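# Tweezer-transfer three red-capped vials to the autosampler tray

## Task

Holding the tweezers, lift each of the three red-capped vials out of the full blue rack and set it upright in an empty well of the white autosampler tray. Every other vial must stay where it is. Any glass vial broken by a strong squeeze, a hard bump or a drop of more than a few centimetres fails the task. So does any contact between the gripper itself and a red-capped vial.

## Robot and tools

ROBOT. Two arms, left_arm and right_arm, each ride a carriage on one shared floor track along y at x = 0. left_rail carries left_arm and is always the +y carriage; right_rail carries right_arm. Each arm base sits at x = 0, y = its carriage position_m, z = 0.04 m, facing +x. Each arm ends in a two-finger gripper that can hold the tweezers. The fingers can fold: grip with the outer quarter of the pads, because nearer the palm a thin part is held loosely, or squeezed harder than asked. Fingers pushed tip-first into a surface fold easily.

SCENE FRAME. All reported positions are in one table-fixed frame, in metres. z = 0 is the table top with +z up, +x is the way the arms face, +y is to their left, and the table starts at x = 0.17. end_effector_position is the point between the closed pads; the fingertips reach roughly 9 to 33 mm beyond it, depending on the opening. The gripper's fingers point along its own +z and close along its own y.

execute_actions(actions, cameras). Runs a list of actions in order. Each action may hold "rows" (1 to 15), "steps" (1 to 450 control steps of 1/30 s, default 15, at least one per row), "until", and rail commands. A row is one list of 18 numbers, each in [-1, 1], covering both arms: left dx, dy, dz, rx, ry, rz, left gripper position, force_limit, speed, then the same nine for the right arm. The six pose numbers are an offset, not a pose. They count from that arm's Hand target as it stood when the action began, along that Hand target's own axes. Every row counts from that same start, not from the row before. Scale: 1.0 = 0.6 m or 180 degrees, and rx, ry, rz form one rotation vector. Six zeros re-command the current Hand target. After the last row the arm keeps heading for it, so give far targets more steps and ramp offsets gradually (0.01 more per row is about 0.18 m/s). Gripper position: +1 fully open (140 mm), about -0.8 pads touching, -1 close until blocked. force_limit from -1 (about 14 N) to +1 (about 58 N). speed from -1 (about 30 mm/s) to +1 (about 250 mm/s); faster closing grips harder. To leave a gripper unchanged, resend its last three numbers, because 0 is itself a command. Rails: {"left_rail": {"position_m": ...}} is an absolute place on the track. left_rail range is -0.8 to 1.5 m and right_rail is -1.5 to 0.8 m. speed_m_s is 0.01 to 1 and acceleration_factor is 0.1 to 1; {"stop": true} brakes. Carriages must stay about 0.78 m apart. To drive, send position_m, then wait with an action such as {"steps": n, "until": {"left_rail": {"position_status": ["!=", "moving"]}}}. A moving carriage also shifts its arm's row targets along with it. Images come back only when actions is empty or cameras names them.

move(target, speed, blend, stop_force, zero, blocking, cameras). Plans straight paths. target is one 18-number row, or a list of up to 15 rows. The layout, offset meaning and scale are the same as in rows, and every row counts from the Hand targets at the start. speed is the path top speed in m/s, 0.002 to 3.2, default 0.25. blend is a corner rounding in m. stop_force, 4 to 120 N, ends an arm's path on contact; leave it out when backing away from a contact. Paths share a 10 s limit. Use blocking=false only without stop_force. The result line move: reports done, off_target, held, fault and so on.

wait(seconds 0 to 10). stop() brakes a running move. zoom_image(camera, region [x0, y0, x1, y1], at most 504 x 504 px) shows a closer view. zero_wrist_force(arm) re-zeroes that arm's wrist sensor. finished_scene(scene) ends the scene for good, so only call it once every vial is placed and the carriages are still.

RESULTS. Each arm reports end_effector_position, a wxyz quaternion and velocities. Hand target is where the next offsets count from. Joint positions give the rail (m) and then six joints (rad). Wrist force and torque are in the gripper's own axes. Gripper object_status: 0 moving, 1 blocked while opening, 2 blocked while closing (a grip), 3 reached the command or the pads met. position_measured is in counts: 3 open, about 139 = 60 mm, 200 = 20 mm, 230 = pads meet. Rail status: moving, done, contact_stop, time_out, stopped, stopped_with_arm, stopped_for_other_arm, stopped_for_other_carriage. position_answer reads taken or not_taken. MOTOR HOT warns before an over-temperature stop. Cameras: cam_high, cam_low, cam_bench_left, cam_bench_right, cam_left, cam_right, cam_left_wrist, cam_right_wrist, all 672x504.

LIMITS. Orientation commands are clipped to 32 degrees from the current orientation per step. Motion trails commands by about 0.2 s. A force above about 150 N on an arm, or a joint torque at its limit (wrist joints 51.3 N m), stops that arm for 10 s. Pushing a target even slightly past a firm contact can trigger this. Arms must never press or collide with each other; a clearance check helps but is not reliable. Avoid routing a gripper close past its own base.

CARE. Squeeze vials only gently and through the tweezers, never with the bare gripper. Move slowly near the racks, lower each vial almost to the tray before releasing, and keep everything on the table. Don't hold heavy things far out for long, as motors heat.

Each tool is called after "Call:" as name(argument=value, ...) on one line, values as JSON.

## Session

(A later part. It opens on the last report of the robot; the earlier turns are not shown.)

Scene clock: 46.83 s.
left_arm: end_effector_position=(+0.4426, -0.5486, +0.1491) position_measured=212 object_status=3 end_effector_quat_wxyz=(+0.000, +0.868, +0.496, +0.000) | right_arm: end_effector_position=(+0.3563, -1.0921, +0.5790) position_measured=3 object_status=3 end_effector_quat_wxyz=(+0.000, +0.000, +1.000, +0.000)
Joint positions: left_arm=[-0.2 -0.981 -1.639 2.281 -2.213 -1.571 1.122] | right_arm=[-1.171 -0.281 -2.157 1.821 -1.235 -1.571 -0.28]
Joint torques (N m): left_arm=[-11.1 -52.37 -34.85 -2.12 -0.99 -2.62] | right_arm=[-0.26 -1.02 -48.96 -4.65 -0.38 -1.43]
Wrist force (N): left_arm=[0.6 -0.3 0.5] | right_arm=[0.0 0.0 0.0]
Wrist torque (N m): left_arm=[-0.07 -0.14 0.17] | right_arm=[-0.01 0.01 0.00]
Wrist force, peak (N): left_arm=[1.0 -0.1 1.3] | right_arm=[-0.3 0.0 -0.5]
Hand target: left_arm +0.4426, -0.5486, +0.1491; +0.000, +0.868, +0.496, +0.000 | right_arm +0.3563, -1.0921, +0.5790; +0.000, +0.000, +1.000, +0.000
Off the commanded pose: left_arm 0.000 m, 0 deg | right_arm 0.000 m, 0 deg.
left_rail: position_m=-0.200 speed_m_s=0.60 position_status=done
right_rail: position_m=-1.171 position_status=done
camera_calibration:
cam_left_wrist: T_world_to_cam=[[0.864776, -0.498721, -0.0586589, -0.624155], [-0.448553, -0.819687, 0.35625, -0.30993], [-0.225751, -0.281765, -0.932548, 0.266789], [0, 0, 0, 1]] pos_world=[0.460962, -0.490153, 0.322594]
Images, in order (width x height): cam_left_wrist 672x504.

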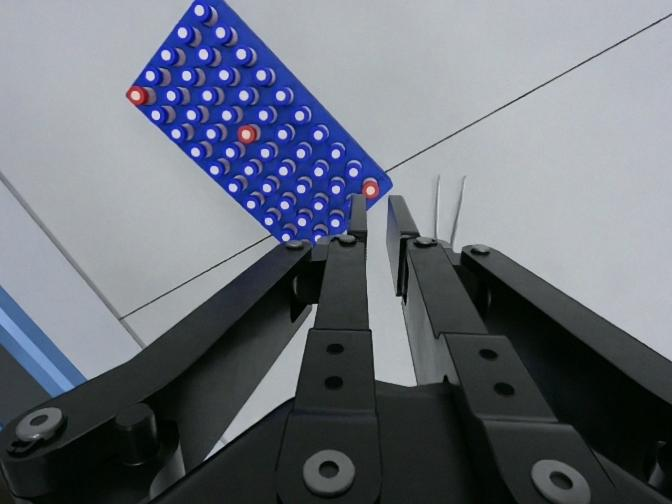

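Call:
execute_actions(actions=[], cameras=["cam_right","cam_high","cam_bench_right","cam_low"])

Call:
zoom_image(camera="cam_bench_right", region=[410, 290, 530, 380])

Call:
zoom_image(camera="cam_right", region=[400, 180, 560, 340])

Scene clock: 47.40 s.
left_arm: end_effector_position=(+0.4426, -0.5486, +0.1491) position_measured=212 object_status=3 end_effector_quat_wxyz=(+0.000, +0.868, +0.496, +0.000) | right_arm: end_effector_position=(+0.3563, -1.0921, +0.5790) position_measured=3 object_status=3 end_effector_quat_wxyz=(+0.000, +0.000, +1.000, +0.000)
Joint positions: left_arm=[-0.2 -0.981 -1.639 2.281 -2.213 -1.571 1.122] | right_arm=[-1.171 -0.281 -2.157 1.821 -1.235 -1.571 -0.28]
Joint velocities: within noise
Joint torques (N m): left_arm=[-11.86 -52.61 -34.78 -2.16 -0.7 -2.58] | right_arm=[-1.56 -1.57 -48.21 -4.52 -0.4 -1.14]
Motor temperatures (°C): left_arm=[34 37 32 39 44 41] | right_arm=[37 35 39 33 34 36]
Wrist force (N): left_arm=[0.4 0.0 0.4] | right_arm=[0.2 0.0 0.1]
Wrist torque (N m): left_arm=[-0.01 -0.09 0.17] | right_arm=[0.00 -0.06 0.00]
Wrist force, peak (N): left_arm=[0.9 0.1 0.3] | right_arm=[-0.1 0.4 -0.4]
Hand target: left_arm +0.4426, -0.5486, +0.1491; +0.000, +0.868, +0.496, +0.000 | right_arm +0.3563, -1.0921, +0.5790; +0.000, +0.000, +1.000, +0.000
Tool commands: left_gripper/position=-0.656 left_gripper/force_limit=-1.0 left_gripper/speed=-1.0 right_gripper/position=+1.0 right_gripper/force_limit=+1.0 right_gripper/speed=+1.0
Off the commanded pose: left_arm 0.000 m, 0 deg | right_arm 0.000 m, 0 deg.
left_rail: position_m=-0.200 speed_m_s=0.60 position_status=done
right_rail: position_m=-1.171 position_status=done
Images, in order (width x height): cam_high 672x504, cam_low 672x504, cam_bench_right 672x504, cam_right 672x504.

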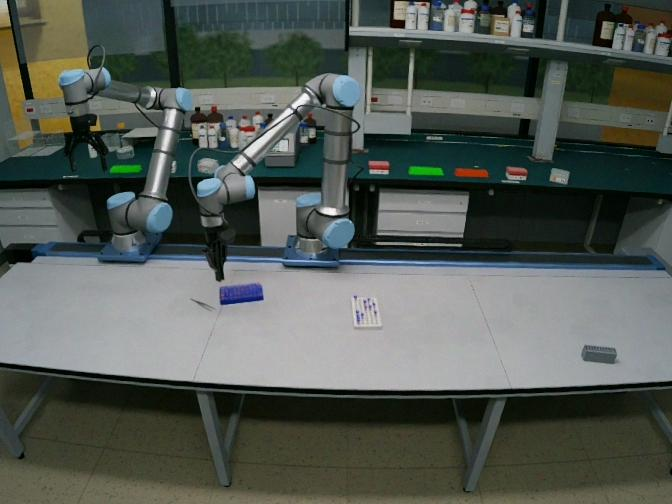

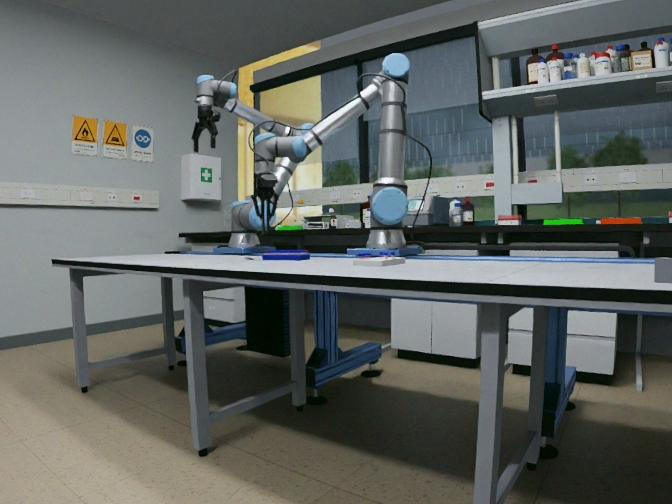

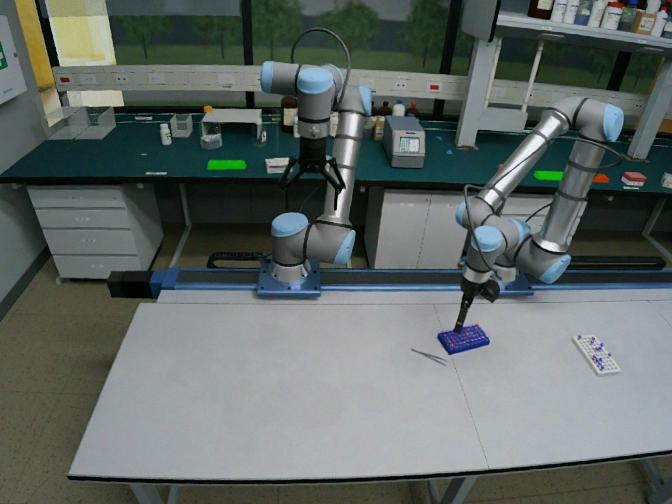

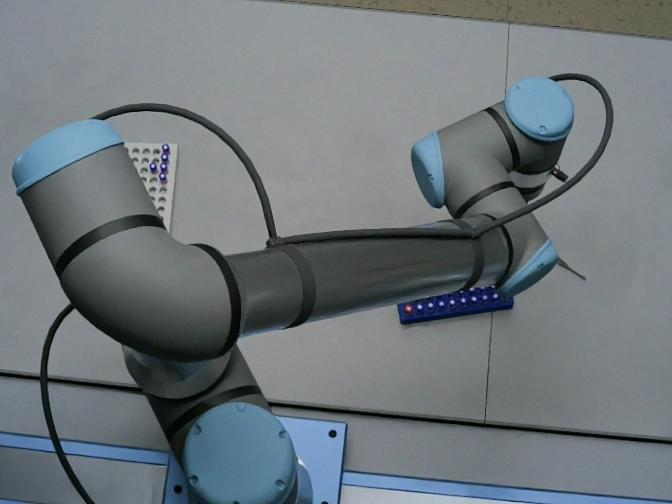

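Scaled by 4.200 from the camera's 672x504 image, which has a finer 960x720 frame.

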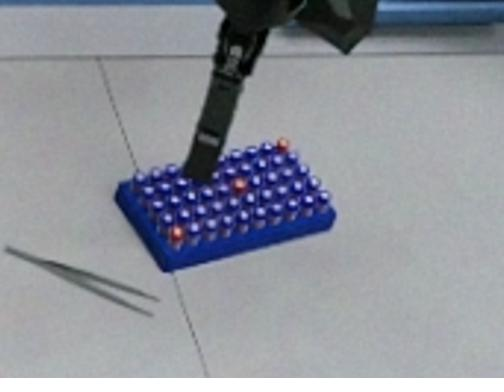

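Scaled by 3.150 from the camera's 672x504 image, which has a finer 960x720 frame.

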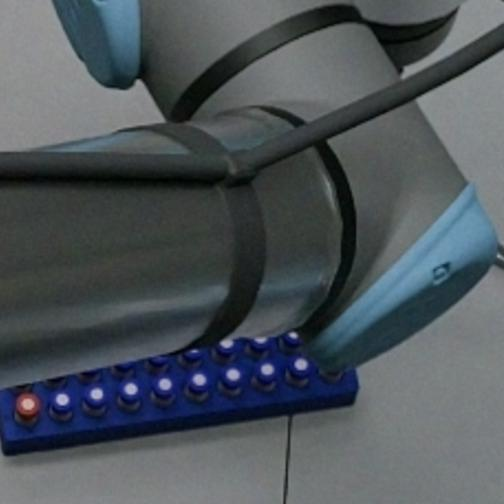

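Call:
execute_actions(actions=[{"right_rail":{"position_m":-1.45,"speed_m_s":0.4,"acceleration_factor":0.3},"steps":120,"until":{"right_rail":{"position_status":["!=","moving"]}}}])

Call:
move(target=[[0,0,-0.168,0,0,0,-0.3,-1,0,0,0,0,0,0,0,1,1,1],[-0.2725,0.095,0.0567,-0.005,0.2499,0.0121,-0.3,-1,0,0,0,0,0,0,0,1,1,1]], speed=[0.12,0.15], blend=[0.01,0], cameras=["cam_left_wrist","cam_bench_right","cam_high","cam_right"])

Scene clock: 61.03 s.
left_arm: end_effector_position=(+0.4426, -0.5486, +0.1491) position_measured=212 object_status=3 end_effector_quat_wxyz=(+0.000, +0.868, +0.496, +0.000) | right_arm: end_effector_position=(+0.3563, -1.3714, +0.5790) position_measured=3 object_status=3 end_effector_quat_wxyz=(+0.000, +0.000, +1.000, +0.000)
Joint positions: left_arm=[-0.2 -0.981 -1.639 2.281 -2.213 -1.571 1.122] | right_arm=[-1.45 -0.281 -2.157 1.821 -1.235 -1.571 -0.28]
Joint torques (N m): left_arm=[-10.35 -51.97 -35.13 -2.24 1.19 -2.36] | right_arm=[-0.15 -0.41 -48.73 -4.93 -0.25 -1.65]
Wrist force (N): left_arm=[0.8 -0.1 0.5] | right_arm=[0.1 0.0 0.1]
Wrist torque (N m): left_arm=[-0.04 -0.17 0.16] | right_arm=[0.00 -0.04 0.00]
Wrist force, peak (N): left_arm=[1.1 -0.3 0.5] | right_arm=[0.0 1.3 -0.2]
Hand target: left_arm +0.4426, -0.5486, +0.1491; +0.000, +0.868, +0.496, +0.000 | right_arm +0.3563, -1.3714, +0.5790; +0.000, +0.000, +1.000, +0.000
Tool commands: left_gripper/position=-0.656 left_gripper/force_limit=-1.0 left_gripper/speed=-1.0 right_gripper/position=+1.0 right_gripper/force_limit=+1.0 right_gripper/speed=+1.0
Off the commanded pose: left_arm 0.000 m, 0 deg | right_arm 0.000 m, 0 deg.
left_rail: position_m=-0.200 speed_m_s=0.60 position_status=done
right_rail: position_m=-1.450 speed_m_s=0.40 position_status=done

Scene clock: 65.13 s.
left_arm: end_effector_position=(+0.4088, -0.7184, +0.1151) position_measured=167 object_status=3 end_effector_quat_wxyz=(-0.183, +0.811, +0.442, +0.336) | right_arm: end_effector_position=(+0.3563, -1.3714, +0.5790) position_measured=3 object_status=3 end_effector_quat_wxyz=(+0.000, +0.000, +1.000, +0.000)
Joint positions: left_arm=[-0.2 -1.43 -1.208 1.901 -1.617 -1.09 0.55] | right_arm=[-1.45 -0.281 -2.157 1.821 -1.235 -1.571 -0.28]
Joint torques (N m): left_arm=[-11.81 -50.6 -47.99 0.35 3.45 -2.72] | right_arm=[-0.82 -0.11 -48.42 -4.84 -0.23 -1.7]
Wrist force (N): left_arm=[0.2 -0.7 0.5] | right_arm=[-0.1 -0.2 -0.3]
Wrist torque (N m): left_arm=[-0.15 0.06 0.24] | right_arm=[-0.05 0.02 0.00]
Wrist force, peak (N): left_arm=[0.7 0.0 2.0] | right_arm=[0.4 0.2 -0.5]
Hand target: left_arm +0.4088, -0.7185, +0.1150; -0.183, +0.811, +0.442, +0.336 | right_arm +0.3563, -1.3714, +0.5790; +0.000, +0.000, +1.000, +0.000
Off the commanded pose: left_arm 0.000 m, 0 deg | right_arm 0.000 m, 0 deg.
left_rail: position_m=-0.200 speed_m_s=0.60 position_status=done
right_rail: position_m=-1.450 speed_m_s=0.40 position_status=done
move: done
camera_calibration:
cam_left_wrist: T_world_to_cam=[[0.865118, -0.500338, -0.0350964, -0.685525], [-0.469431, -0.783059, -0.407987, -0.329378], [0.176649, 0.369433, -0.912313, 0.480674], [0, 0, 0, 1]] pos_world=[0.353529, -0.778493, 0.280084]
Images, in order (width x height): cam_high 672x504, cam_bench_right 672x504, cam_right 672x504, cam_left_wrist 672x504.

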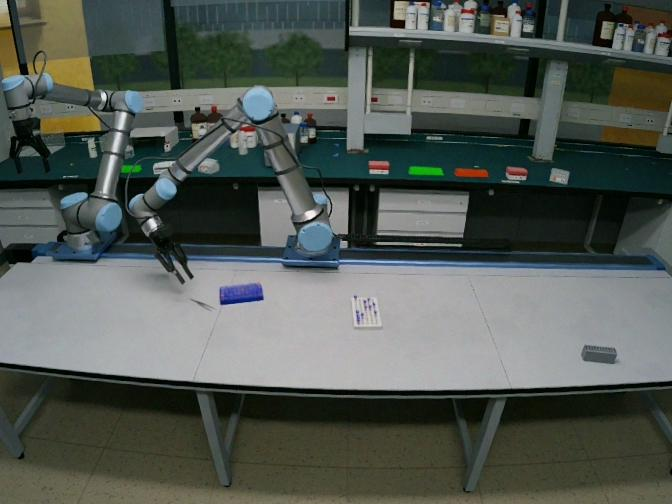

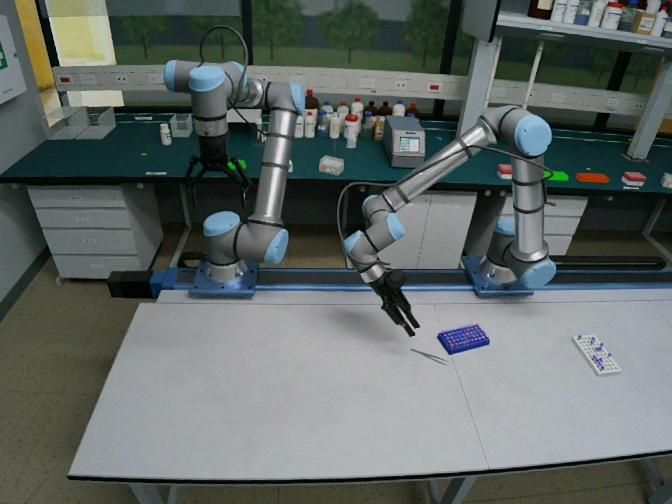

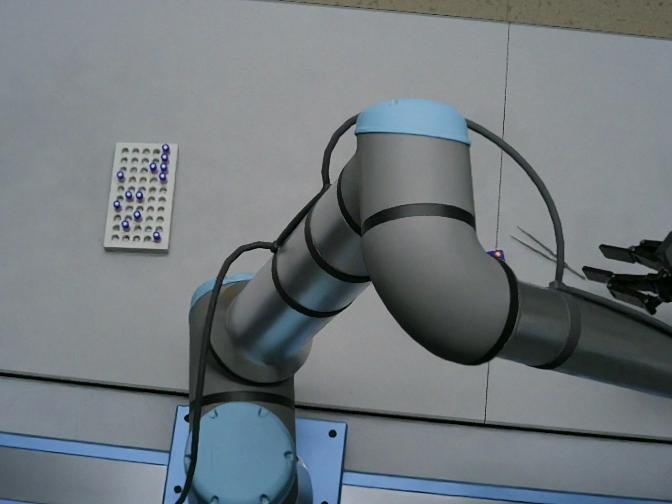

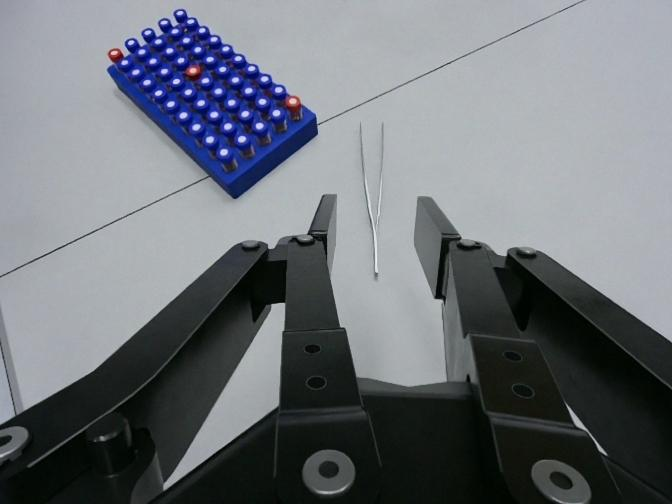

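Call:
move(target=[-0.004,0.0079,0.1963,0,0,0,-0.3,-1,0,0,0,0,0,0,0,1,1,1], speed=0.06, stop_force=5, cameras=["cam_left_wrist","cam_bench_right"])

Call:
zoom_image(camera="cam_left_wrist", region=[290, 130, 470, 310])

Call:
zoom_image(camera="cam_bench_right", region=[390, 310, 470, 380])

Scene clock: 69.97 s.
left_arm: end_effector_position=(+0.4569, -0.6524, +0.0301) position_measured=167 object_status=3 end_effector_quat_wxyz=(-0.183, +0.811, +0.442, +0.336) | right_arm: end_effector_position=(+0.3563, -1.3714, +0.5790) position_measured=3 object_status=3 end_effector_quat_wxyz=(+0.000, +0.000, +1.000, +0.000)
Joint positions: left_arm=[-0.2 -1.349 -1.153 2.034 -1.841 -1.042 0.624] | right_arm=[-1.45 -0.281 -2.157 1.821 -1.235 -1.571 -0.28]
Joint torques (N m): left_arm=[12.78 -49.18 -24.62 -3.89 3.44 2.27] | right_arm=[0.44 -0.32 -47.96 -4.2 -0.31 -1.63]
Wrist force (N): left_arm=[0.3 -0.2 0.9] | right_arm=[-0.2 0.2 -0.4]
Wrist torque (N m): left_arm=[0.03 0.05 0.07] | right_arm=[0.06 0.03 0.00]
Wrist force, peak (N): left_arm=[0.8 -0.8 1.7] | right_arm=[-0.5 0.2 -0.3]
Hand target: left_arm +0.4569, -0.6524, +0.0300; -0.183, +0.811, +0.442, +0.336 | right_arm +0.3563, -1.3714, +0.5790; +0.000, +0.000, +1.000, +0.000
Off the commanded pose: left_arm 0.000 m, 0 deg | right_arm 0.000 m, 0 deg.
left_rail: position_m=-0.200 speed_m_s=0.60 position_status=done
right_rail: position_m=-1.450 speed_m_s=0.40 position_status=done
move: done
camera_calibration:
cam_left_wrist: T_world_to_cam=[[0.865138, -0.500307, -0.0350624, -0.69723], [-0.469317, -0.782931, -0.408363, -0.28975], [0.176856, 0.369746, -0.912146, 0.370284], [0, 0, 0, 1]] pos_world=[0.401729, -0.712594, 0.194983]
Images, in order (width x height): cam_bench_right 672x504, cam_left_wrist 672x504.

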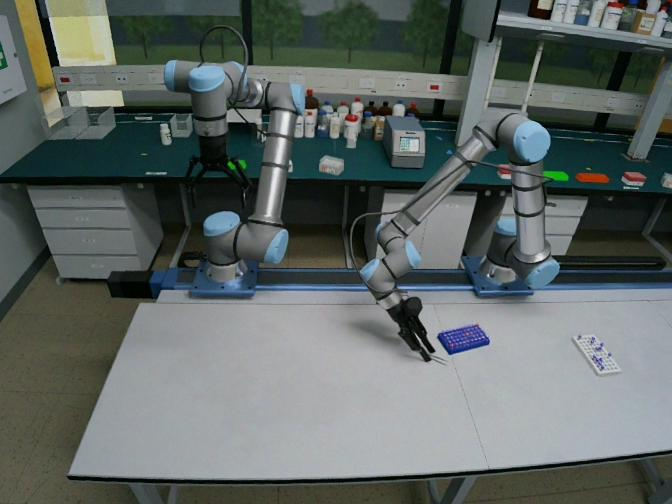

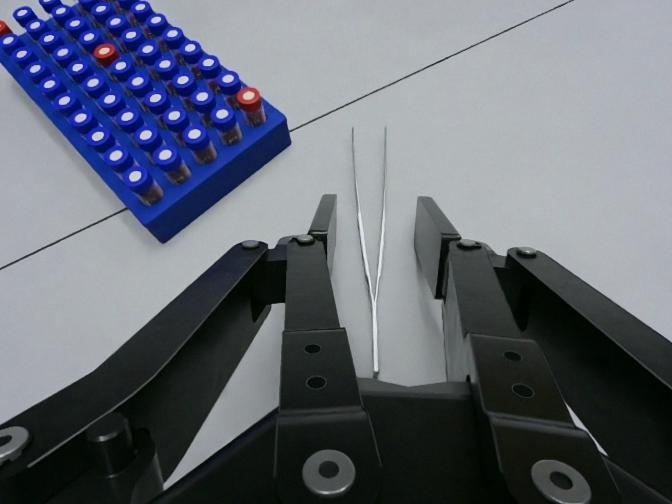

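Scaled by 2.800 from the camera's 672x504 image, which has a finer 960x720 frame.

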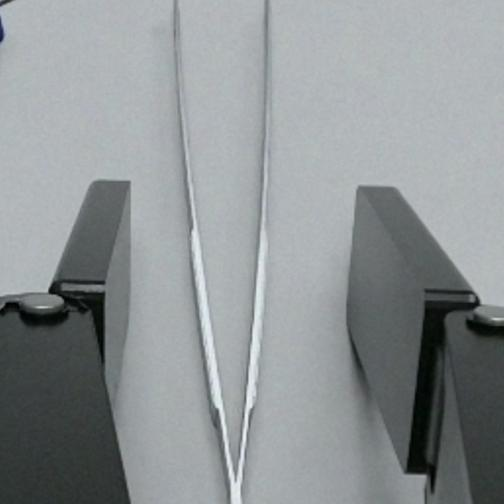

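Scaled by 6.300 from the camera's 672x504 image, which has a finer 960x720 frame.

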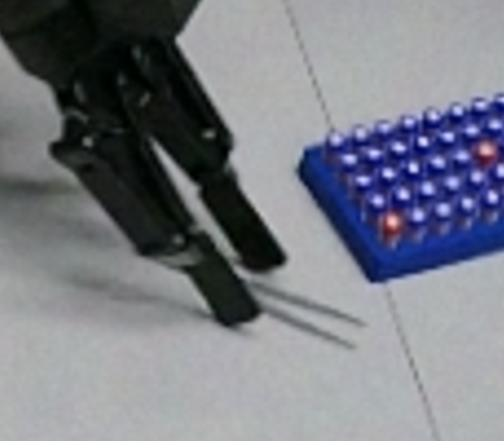

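Call:
move(target=[0.0059,-0.003,0.0059,0,0,0,-0.3,-1,0,0,0,0,0,0,0,1,1,1], speed=0.03, stop_force=5)

Call:
execute_actions(actions=[{"rows":[[0,0,0,0,0,0,-1,-1,-1,0,0,0,0,0,0,1,1,1]],"steps":75}], cameras=["cam_left_wrist"])

Call:
zoom_image(camera="cam_left_wrist", region=[290, 130, 470, 310])

Scene clock: 72.40 s.
left_arm: end_effector_position=(+0.4581, -0.6473, +0.0300) position_measured=167 object_status=3 end_effector_quat_wxyz=(-0.183, +0.811, +0.442, +0.336) | right_arm: end_effector_position=(+0.3563, -1.3714, +0.5790) position_measured=3 object_status=3 end_effector_quat_wxyz=(+0.000, +0.000, +1.000, +0.000)
Joint positions: left_arm=[-0.2 -1.345 -1.157 2.042 -1.846 -1.04 0.627] | right_arm=[-1.45 -0.281 -2.157 1.821 -1.235 -1.571 -0.28]
Joint torques (N m): left_arm=[12.31 -82.24 -24.83 -4.04 3.54 2.23] | right_arm=[0.43 -0.82 -48.41 -4.85 -0.41 -1.77]
Wrist force (N): left_arm=[0.5 -0.3 0.9] | right_arm=[-0.2 0.4 -0.1]
Wrist torque (N m): left_arm=[0.01 -0.01 0.07] | right_arm=[0.10 0.03 0.00]
Wrist force, peak (N): left_arm=[0.8 0.4 -4.0] | right_arm=[0.0 0.5 -0.1]
Hand target: left_arm +0.4581, -0.6473, +0.0300; -0.183, +0.811, +0.442, +0.336 | right_arm +0.3563, -1.3714, +0.5790; +0.000, +0.000, +1.000, +0.000
Off the commanded pose: left_arm 0.000 m, 0 deg | right_arm 0.000 m, 0 deg.
left_rail: position_m=-0.200 speed_m_s=0.60 position_status=done
right_rail: position_m=-1.450 speed_m_s=0.40 position_status=done
move: done

Scene clock: 75.10 s.
left_arm: end_effector_position=(+0.4581, -0.6473, +0.0300) position_measured=187 object_status=2 end_effector_quat_wxyz=(-0.183, +0.811, +0.442, +0.336) | right_arm: end_effector_position=(+0.3563, -1.3714, +0.5790) position_measured=3 object_status=3 end_effector_quat_wxyz=(+0.000, +0.000, +1.000, +0.000)
Joint positions: left_arm=[-0.2 -1.345 -1.157 2.042 -1.846 -1.04 0.627] | right_arm=[-1.45 -0.281 -2.157 1.821 -1.235 -1.571 -0.28]
Joint torques (N m): left_arm=[11.83 -36.01 -24.38 -1.02 -4.22 2.24] | right_arm=[-0.05 -1.16 -49.2 -4.73 0 -2.16]
Wrist force (N): left_arm=[18.6 0.8 -20.1] | right_arm=[-0.2 -0.1 -0.2]
Wrist torque (N m): left_arm=[-0.13 0.35 0.03] | right_arm=[-0.03 0.04 0.00]
Wrist force, peak (N): left_arm=[18.8 1.0 -20.1] | right_arm=[0.4 0.0 0.5]
Hand target: left_arm +0.4581, -0.6473, +0.0300; -0.183, +0.811, +0.442, +0.336 | right_arm +0.3563, -1.3714, +0.5790; +0.000, +0.000, +1.000, +0.000
Off the commanded pose: left_arm 0.000 m, 0 deg | right_arm 0.000 m, 0 deg.
left_rail: position_m=-0.200 speed_m_s=0.60 position_status=done
right_rail: position_m=-1.450 speed_m_s=0.40 position_status=done
camera_calibration:
cam_left_wrist: T_world_to_cam=[[0.865138, -0.500307, -0.0350624, -0.695667], [-0.469317, -0.782931, -0.408363, -0.285115], [0.176856, 0.369746, -0.912146, 0.368149], [0, 0, 0, 1]] pos_world=[0.402929, -0.707394, 0.194983]
Images, in order (width x height): cam_left_wrist 672x504.

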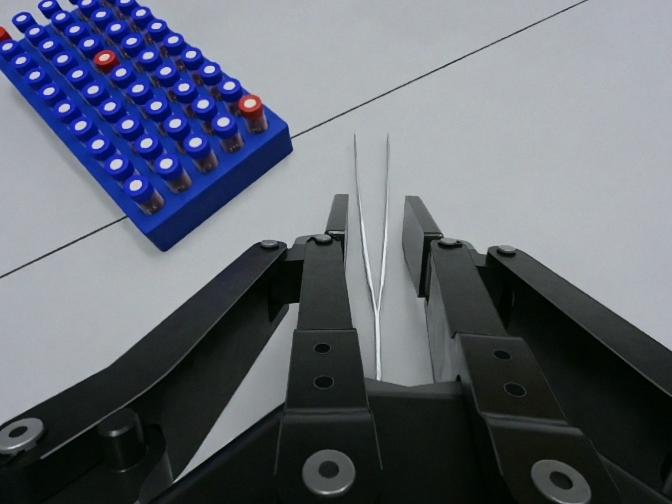

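Scaled by 2.800 from the camera's 672x504 image, which has a finer 960x720 frame.

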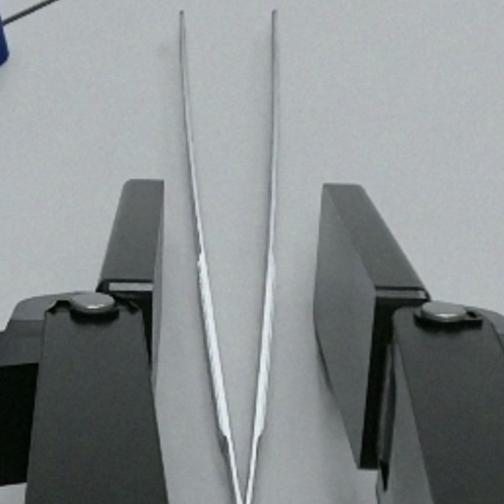

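Call:
execute_actions(actions=[{"rows":[[0,0,0,0,0,0,-0.3,-1,-0.5,0,0,0,0,0,0,1,1,1]],"steps":15}])

Call:
move(target=[0.0065,0,-0.0065,0,0,0,-0.3,-1,-1,0,0,0,0,0,0,1,1,1], speed=0.03)

Call:
execute_actions(actions=[{"rows":[[0,0,0,0,0,0,-1,-1,-1,0,0,0,0,0,0,1,1,1]],"steps":75}], cameras=["cam_left_wrist"])

Call:
zoom_image(camera="cam_left_wrist", region=[290, 130, 470, 310])

Scene clock: 76.57 s.
left_arm: end_effector_position=(+0.4581, -0.6472, +0.0300) position_measured=167 object_status=3 end_effector_quat_wxyz=(-0.183, +0.811, +0.442, +0.336) | right_arm: end_effector_position=(+0.3563, -1.3714, +0.5790) position_measured=3 object_status=3 end_effector_quat_wxyz=(+0.000, +0.000, +1.000, +0.000)
Joint positions: left_arm=[-0.2 -1.345 -1.157 2.042 -1.846 -1.04 0.627] | right_arm=[-1.45 -0.281 -2.157 1.821 -1.235 -1.571 -0.28]
Joint torques (N m): left_arm=[8.19 -66.95 -30.44 -4.22 2.74 2.19] | right_arm=[-0.22 -1.52 -47.11 -4.46 -0.46 -1.66]
Wrist force (N): left_arm=[1.7 -1.3 0.5] | right_arm=[-0.2 0.0 0.0]
Wrist torque (N m): left_arm=[-0.04 -0.04 0.06] | right_arm=[0.02 0.05 0.00]
Wrist force, peak (N): left_arm=[18.5 1.2 -20.3] | right_arm=[-0.3 0.4 -0.1]
Hand target: left_arm +0.4581, -0.6473, +0.0300; -0.183, +0.811, +0.442, +0.336 | right_arm +0.3563, -1.3714, +0.5790; +0.000, +0.000, +1.000, +0.000
Off the commanded pose: left_arm 0.000 m, 0 deg | right_arm 0.000 m, 0 deg.
left_rail: position_m=-0.200 speed_m_s=0.60 position_status=done
right_rail: position_m=-1.450 speed_m_s=0.40 position_status=done

Scene clock: 77.33 s.
left_arm: end_effector_position=(+0.4581, -0.6473, +0.0354) position_measured=167 object_status=3 end_effector_quat_wxyz=(-0.183, +0.811, +0.442, +0.336) | right_arm: end_effector_position=(+0.3563, -1.3714, +0.5790) position_measured=3 object_status=3 end_effector_quat_wxyz=(+0.000, +0.000, +1.000, +0.000)
Joint positions: left_arm=[-0.2 -1.345 -1.165 2.04 -1.837 -1.04 0.627] | right_arm=[-1.45 -0.281 -2.157 1.821 -1.235 -1.571 -0.28]
Joint torques (N m): left_arm=[5.82 -81.41 -42.41 0.2 3.04 2.11] | right_arm=[1.35 -0.31 -49.47 -4.84 -0.39 -1.74]
Wrist force (N): left_arm=[0.5 -0.6 0.6] | right_arm=[-0.2 0.4 0.1]
Wrist torque (N m): left_arm=[-0.07 -0.01 0.07] | right_arm=[0.09 0.04 0.00]
Wrist force, peak (N): left_arm=[1.6 -1.4 0.5] | right_arm=[-0.3 -0.1 -0.3]
Hand target: left_arm +0.4581, -0.6473, +0.0356; -0.183, +0.811, +0.442, +0.336 | right_arm +0.3563, -1.3714, +0.5790; +0.000, +0.000, +1.000, +0.000
Off the commanded pose: left_arm 0.000 m, 0 deg | right_arm 0.000 m, 0 deg.
left_rail: position_m=-0.200 speed_m_s=0.60 position_status=done
right_rail: position_m=-1.450 speed_m_s=0.40 position_status=done
move: done

Scene clock: 80.03 s.
left_arm: end_effector_position=(+0.4581, -0.6473, +0.0356) position_measured=222 object_status=2 end_effector_quat_wxyz=(-0.183, +0.811, +0.442, +0.336) | right_arm: end_effector_position=(+0.3563, -1.3714, +0.5790) position_measured=3 object_status=3 end_effector_quat_wxyz=(+0.000, +0.000, +1.000, +0.000)
Joint positions: left_arm=[-0.2 -1.345 -1.165 2.04 -1.836 -1.04 0.627] | right_arm=[-1.45 -0.281 -2.157 1.821 -1.235 -1.571 -0.28]
Joint torques (N m): left_arm=[-2.52 -80.08 -41.53 -0.32 2.56 -0.62] | right_arm=[-0.61 0.22 -48.69 -4.53 -0.49 -2.01]
Wrist force (N): left_arm=[0.8 -0.2 0.5] | right_arm=[0.0 -0.3 -0.2]
Wrist torque (N m): left_arm=[0.01 -0.04 0.06] | right_arm=[-0.06 0.01 -0.01]
Wrist force, peak (N): left_arm=[0.4 -0.8 1.3] | right_arm=[-0.1 0.4 -0.2]
Hand target: left_arm +0.4581, -0.6473, +0.0356; -0.183, +0.811, +0.442, +0.336 | right_arm +0.3563, -1.3714, +0.5790; +0.000, +0.000, +1.000, +0.000
Off the commanded pose: left_arm 0.000 m, 0 deg | right_arm 0.000 m, 0 deg.
left_rail: position_m=-0.200 speed_m_s=0.60 position_status=done
right_rail: position_m=-1.450 speed_m_s=0.40 position_status=done
camera_calibration:
cam_left_wrist: T_world_to_cam=[[0.865138, -0.500307, -0.0350624, -0.695474], [-0.469317, -0.782931, -0.408363, -0.282869], [0.176856, 0.369746, -0.912146, 0.373166], [0, 0, 0, 1]] pos_world=[0.402929, -0.707394, 0.200483]
Images, in order (width x height): cam_left_wrist 672x504.

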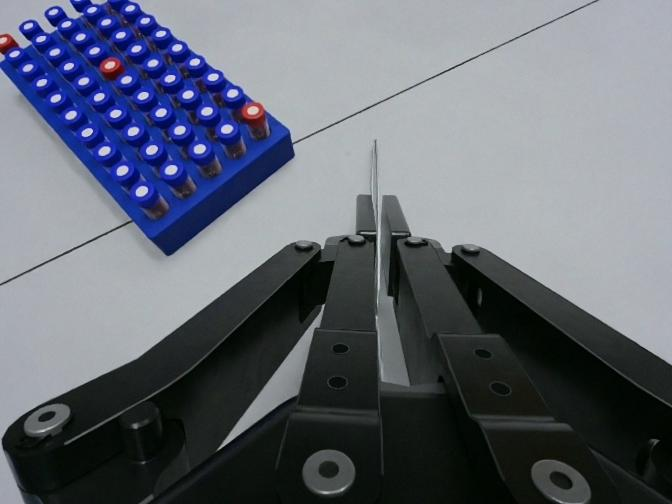

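Scaled by 2.800 from the camera's 672x504 image, which has a finer 960x720 frame.

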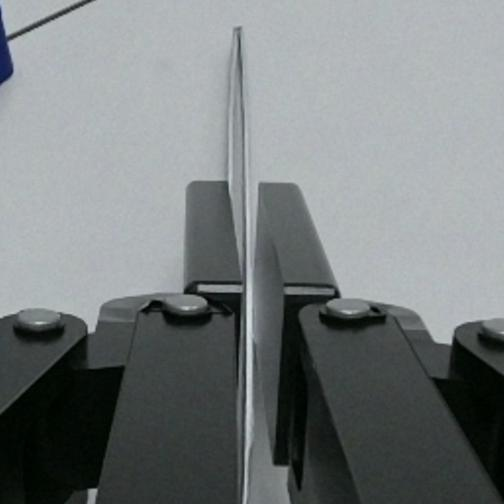

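Call:
move(target=[[0.2652,0,-0.2652,0,0,0,-1,-1,-1,0,0,0,0,0,0,1,1,1],[0.7107,-0.063,0.1346,0,-0.4934,-0.1347,-1,-1,-1,0,0,0,0,0,0,1,1,1]], speed=[0.12,0.25], blend=[0.02,0], cameras=["cam_left_wrist","cam_bench_right","cam_high"])

Call:
zoom_image(camera="cam_left_wrist", region=[290, 130, 470, 310])

Scene clock: 91.97 s.
left_arm: end_effector_position=(+0.6206, -0.3253, +0.2799) position_measured=222 object_status=2 end_effector_quat_wxyz=(+0.244, +0.713, +0.588, -0.295) | right_arm: end_effector_position=(+0.3563, -1.3714, +0.5790) position_measured=3 object_status=3 end_effector_quat_wxyz=(+0.000, +0.000, +1.000, +0.000)
Joint positions: left_arm=[-0.2 -0.095 -1.495 2.046 -2.028 -2.352 1.705] | right_arm=[-1.45 -0.281 -2.157 1.821 -1.235 -1.571 -0.28]
Joint torques (N m): left_arm=[13.36 -35.5 -55.83 -2.45 -4.94 2.36] | right_arm=[1.24 0.72 -48.27 -4.58 -0.41 -2.31]
Wrist force (N): left_arm=[-0.1 -0.7 1.0] | right_arm=[0.0 0.1 0.0]
Wrist torque (N m): left_arm=[-0.32 0.07 -0.01] | right_arm=[0.03 0.00 0.00]
Wrist force, peak (N): left_arm=[-0.5 -0.8 1.9] | right_arm=[0.3 0.0 -0.5]
Hand target: left_arm +0.6206, -0.3252, +0.2799; +0.244, +0.713, +0.588, -0.295 | right_arm +0.3563, -1.3714, +0.5790; +0.000, +0.000, +1.000, +0.000
Off the commanded pose: left_arm 0.000 m, 0 deg | right_arm 0.000 m, 0 deg.
left_rail: position_m=-0.200 speed_m_s=0.60 position_status=done
right_rail: position_m=-1.450 speed_m_s=0.40 position_status=done
move: done
camera_calibration:
cam_left_wrist: T_world_to_cam=[[0.973472, -0.223753, -0.0478252, -0.640052], [-0.0486487, -0.406647, 0.912289, -0.363114], [-0.223576, -0.885761, -0.406745, 0.146936], [0, 0, 0, 1]] pos_world=[0.638259, -0.160722, 0.36042]
Images, in order (width x height): cam_high 672x504, cam_bench_right 672x504, cam_left_wrist 672x504.

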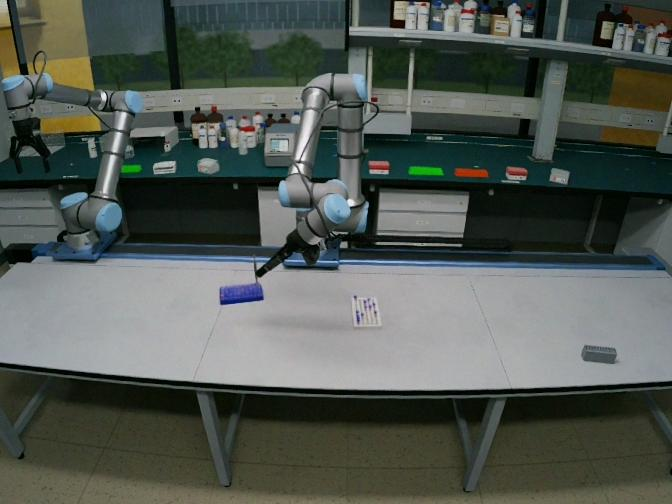

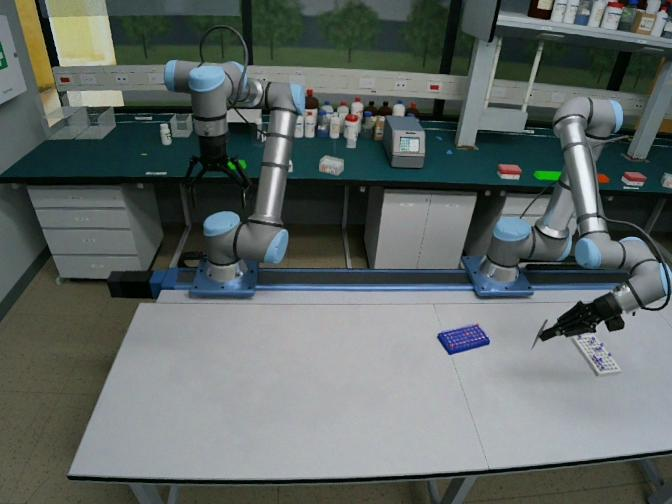

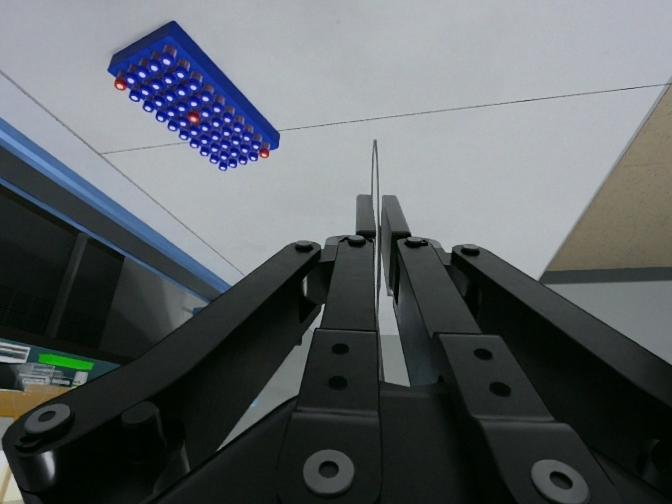

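Scaled by 2.800 from the camera's 672x504 image, which has a finer 960x720 frame.

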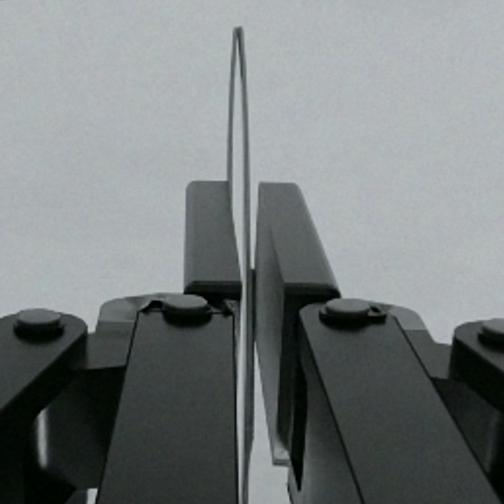

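Call:
execute_actions(actions=[{"left_rail":{"position_m":1.1,"speed_m_s":0.7,"acceleration_factor":0.3},"steps":180,"until":{"left_rail":{"position_status":["!=","moving"]}}}])

Scene clock: 97.53 s.
left_arm: end_effector_position=(+0.6206, +0.9748, +0.2799) position_measured=222 object_status=2 end_effector_quat_wxyz=(+0.244, +0.713, +0.588, -0.295) | right_arm: end_effector_position=(+0.3563, -1.3714, +0.5790) position_measured=3 object_status=3 end_effector_quat_wxyz=(+0.000, +0.000, +1.000, +0.000)
Joint positions: left_arm=[1.1 -0.095 -1.495 2.046 -2.027 -2.352 1.706] | right_arm=[-1.45 -0.281 -2.157 1.821 -1.235 -1.571 -0.28]
Joint torques (N m): left_arm=[-2.74 -37.15 -51.27 -2.83 -2.11 2.11] | right_arm=[0.36 0.36 -49.02 -4.88 -0.53 -2.26]
Wrist force (N): left_arm=[0.1 -0.3 0.9] | right_arm=[-0.2 0.2 -0.1]
Wrist torque (N m): left_arm=[-0.23 0.02 0.00] | right_arm=[0.04 0.05 -0.01]
Wrist force, peak (N): left_arm=[-1.4 -0.2 2.2] | right_arm=[0.0 0.0 -0.7]
Hand target: left_arm +0.6206, +0.9747, +0.2799; +0.244, +0.713, +0.588, -0.295 | right_arm +0.3563, -1.3714, +0.5790; +0.000, +0.000, +1.000, +0.000
Tool commands: left_gripper/position=-1.0 left_gripper/force_limit=-1.0 left_gripper/speed=-1.0 right_gripper/position=+1.0 right_gripper/force_limit=+1.0 right_gripper/speed=+1.0
Off the commanded pose: left_arm 0.000 m, 0 deg | right_arm 0.000 m, 0 deg.
left_rail: position_m=1.100 speed_m_s=0.70 position_status=done
right_rail: position_m=-1.450 speed_m_s=0.40 position_status=done

Call:
move(target=[0.1901,0.2676,0.1043,0,0,0,-1,-1,-1,0,0,0,0,0,0,1,1,1], speed=0.12, cameras=["cam_left_wrist","cam_bench_left","cam_high","cam_low"])

Call:
zoom_image(camera="cam_bench_left", region=[200, 250, 290, 330])

Call:
zoom_image(camera="cam_high", region=[560, 300, 640, 380])

Call:
zoom_image(camera="cam_left_wrist", region=[310, 80, 430, 220])

Scene clock: 100.50 s.
left_arm: end_effector_position=(+0.7850, +0.9800, +0.1551) position_measured=222 object_status=2 end_effector_quat_wxyz=(+0.244, +0.713, +0.588, -0.295) end_effector_velocity=(+0.001, +0.000, -0.002) end_effector_angular_velocity=(+0.000, +0.003, +0.000) | right_arm: end_effector_position=(+0.3563, -1.3714, +0.5790) position_measured=3 object_status=3 end_effector_quat_wxyz=(+0.000, +0.000, +1.000, +0.000)
Joint positions: left_arm=[1.1 -0.07 -1.13 1.822 -2.142 -2.349 1.741] | right_arm=[-1.45 -0.281 -2.157 1.821 -1.235 -1.571 -0.28]
Joint velocities: left_arm=[0 0 0.005 -0.003 0.001 0 0] | right_arm=[within noise]
Joint torques (N m): left_arm=[12.21 -62.75 -51 -5.89 -0.47 2.26] | right_arm=[1.97 -1.74 -47.78 -4.45 -0.66 -2.33]
Wrist force (N): left_arm=[-0.4 -0.7 0.8] | right_arm=[0.1 0.2 0.1]
Wrist torque (N m): left_arm=[-0.32 0.10 0.00] | right_arm=[0.04 -0.02 0.00]
Wrist force, peak (N): left_arm=[-0.6 -1.3 1.4] | right_arm=[-0.3 0.1 -0.5]
Hand target: left_arm +0.7851, +0.9800, +0.1550; +0.244, +0.713, +0.588, -0.295 | right_arm +0.3563, -1.3714, +0.5790; +0.000, +0.000, +1.000, +0.000
Off the commanded pose: left_arm 0.000 m, 0 deg | right_arm 0.000 m, 0 deg.
left_rail: position_m=1.100 speed_m_s=0.70 position_status=done
right_rail: position_m=-1.450 speed_m_s=0.40 position_status=done
move: done
camera_calibration:
cam_left_wrist: T_world_to_cam=[[0.973455, -0.223809, -0.0479032, -0.513904], [-0.0485511, -0.406456, 0.91238, 0.289307], [-0.223669, -0.885835, -0.406532, 1.28918], [0, 0, 0, 1]] pos_world=[0.802659, 1.14458, 0.235519]
Images, in order (width x height): cam_high 672x504, cam_low 672x504, cam_bench_left 672x504, cam_left_wrist 672x504.

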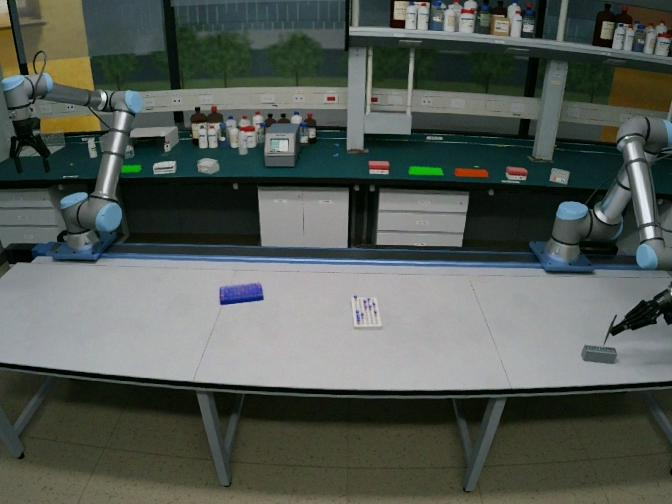

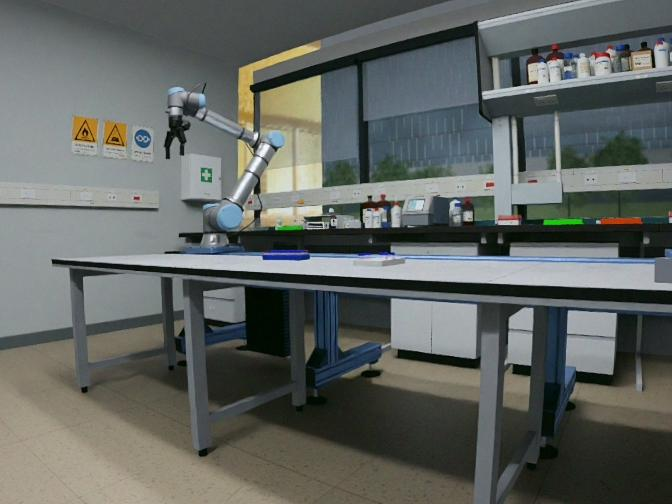

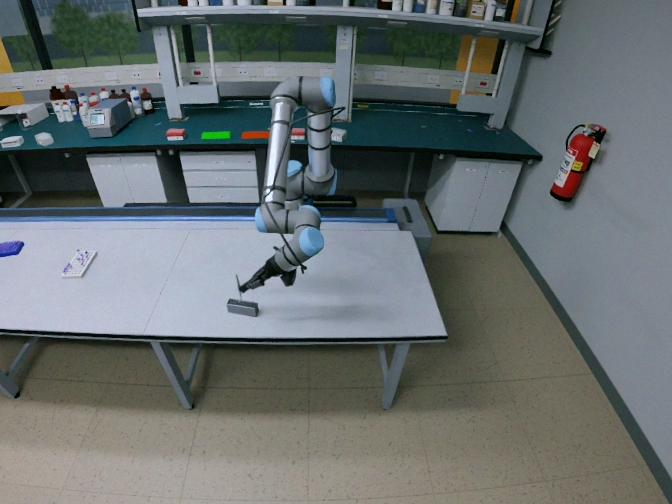

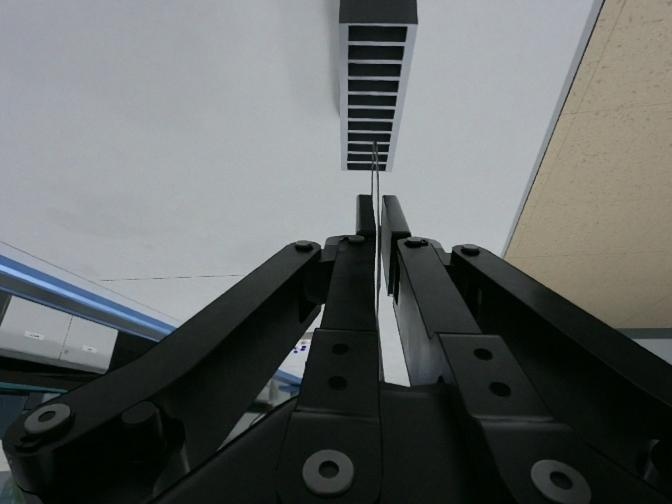

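Scaled by 5.600 from the camera's 672x504 image, which has a finer 960x720 frame.

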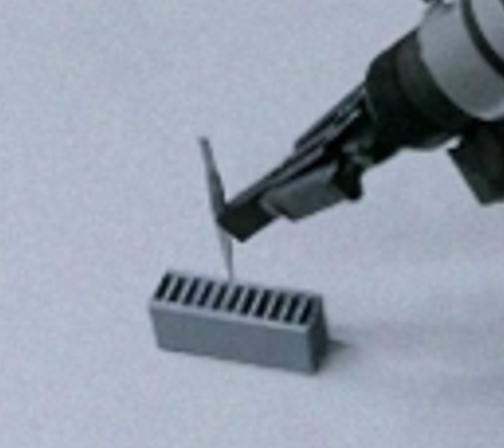

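Scaled by 6.300 from the camera's 672x504 image, which has a finer 960x720 frame.

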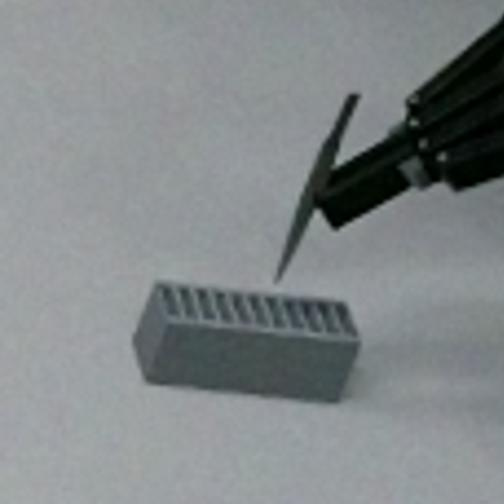

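Scaled by 3.600 from the camera's 672x504 image, which has a finer 960x720 frame.

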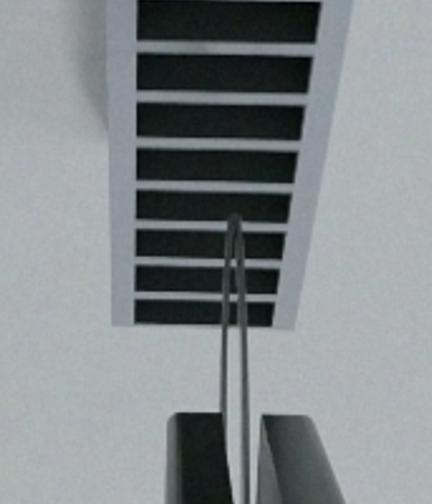

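Call:
move(target=[-0.0014,0,0.0014,0,0,0,-1,-1,-1,0,0,0,0,0,0,1,1,1], speed=0.03)

Call:
move(target=[0.0795,0,0.0795,0,0,0,-1,-1,-1,0,0,0,0,0,0,1,1,1], speed=0.02, stop_force=4, cameras=["cam_left_wrist","cam_bench_left"])

Call:
zoom_image(camera="cam_bench_left", region=[200, 250, 290, 330])

Scene clock: 103.10 s.
left_arm: end_effector_position=(+0.7849, +0.9789, +0.1549) position_measured=222 object_status=2 end_effector_quat_wxyz=(+0.244, +0.713, +0.588, -0.295) | right_arm: end_effector_position=(+0.3563, -1.3714, +0.5790) position_measured=3 object_status=3 end_effector_quat_wxyz=(+0.000, +0.000, +1.000, +0.000)
Joint positions: left_arm=[1.1 -0.071 -1.13 1.822 -2.144 -2.349 1.739] | right_arm=[-1.45 -0.281 -2.157 1.821 -1.235 -1.571 -0.28]
Joint torques (N m): left_arm=[-11.76 -90.24 -33.3 -6.31 -3.82 -3.02] | right_arm=[-0.71 0.74 -48.77 -4.69 -0.28 -2.32]
Wrist force (N): left_arm=[-0.4 -0.4 0.9] | right_arm=[0.1 -0.1 -0.1]
Wrist torque (N m): left_arm=[-0.24 0.11 0.14] | right_arm=[-0.02 -0.03 0.00]
Wrist force, peak (N): left_arm=[-0.7 -0.8 1.2] | right_arm=[-0.1 0.7 0.1]
Hand target: left_arm +0.7849, +0.9788, +0.1550; +0.244, +0.713, +0.588, -0.295 | right_arm +0.3563, -1.3714, +0.5790; +0.000, +0.000, +1.000, +0.000
Off the commanded pose: left_arm 0.000 m, 0 deg | right_arm 0.000 m, 0 deg.
left_rail: position_m=1.100 speed_m_s=0.70 position_status=done
right_rail: position_m=-1.450 speed_m_s=0.40 position_status=done
move: done

Scene clock: 107.50 s.
left_arm: end_effector_position=(+0.7849, +0.9788, +0.0875) position_measured=222 object_status=2 end_effector_quat_wxyz=(+0.244, +0.713, +0.588, -0.295) | right_arm: end_effector_position=(+0.3563, -1.3714, +0.5790) position_measured=3 object_status=3 end_effector_quat_wxyz=(+0.000, +0.000, +1.000, +0.000)
Joint positions: left_arm=[1.1 -0.071 -1.053 1.854 -2.253 -2.349 1.739] | right_arm=[-1.45 -0.281 -2.157 1.821 -1.235 -1.571 -0.28]
Joint torques (N m): left_arm=[-10.54 -61.91 -29.82 -5.98 -4.23 -2.68] | right_arm=[0.71 -0.96 -48.36 -4.6 -0.2 -2.65]
Wrist force (N): left_arm=[-0.7 -0.7 1.3] | right_arm=[-0.1 0.1 -0.5]
Wrist torque (N m): left_arm=[-0.31 0.03 0.12] | right_arm=[0.03 0.03 0.00]
Wrist force, peak (N): left_arm=[-1.3 -0.3 1.0] | right_arm=[-0.3 0.2 -0.5]
Hand target: left_arm +0.7849, +0.9788, +0.0875; +0.244, +0.713, +0.588, -0.295 | right_arm +0.3563, -1.3714, +0.5790; +0.000, +0.000, +1.000, +0.000
Off the commanded pose: left_arm 0.000 m, 0 deg | right_arm 0.000 m, 0 deg.
left_rail: position_m=1.100 speed_m_s=0.70 position_status=done
right_rail: position_m=-1.450 speed_m_s=0.40 position_status=done
move: done
camera_calibration:
cam_left_wrist: T_world_to_cam=[[0.973432, -0.223899, -0.0479444, -0.51718], [-0.04853, -0.40637, 0.912419, 0.350279], [-0.223773, -0.885851, -0.40644, 1.26074], [0, 0, 0, 1]] pos_world=[0.80256, 1.14338, 0.168019]
Images, in order (width x height): cam_bench_left 672x504, cam_left_wrist 672x504.

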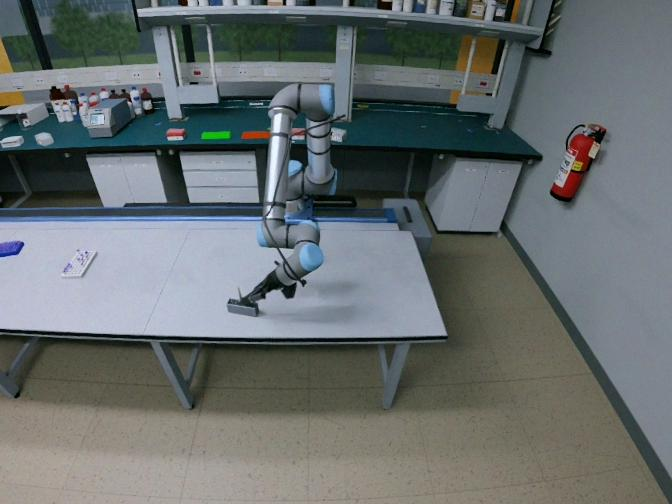

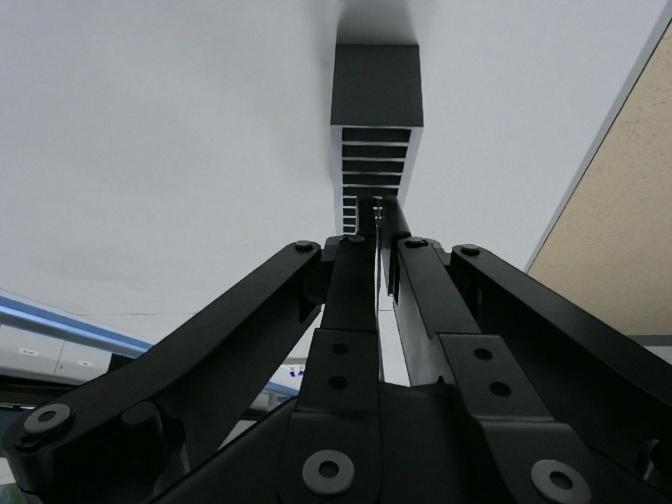

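Scaled by 5.600 from the camera's 672x504 image, which has a finer 960x720 frame.

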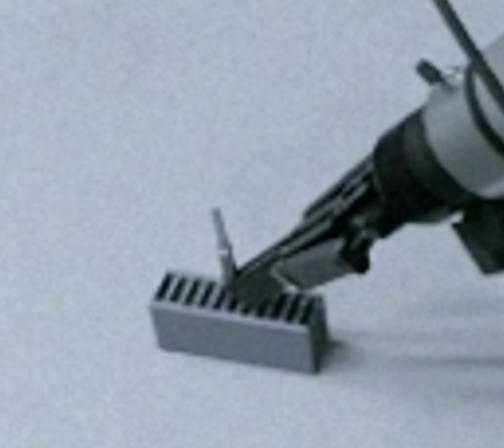

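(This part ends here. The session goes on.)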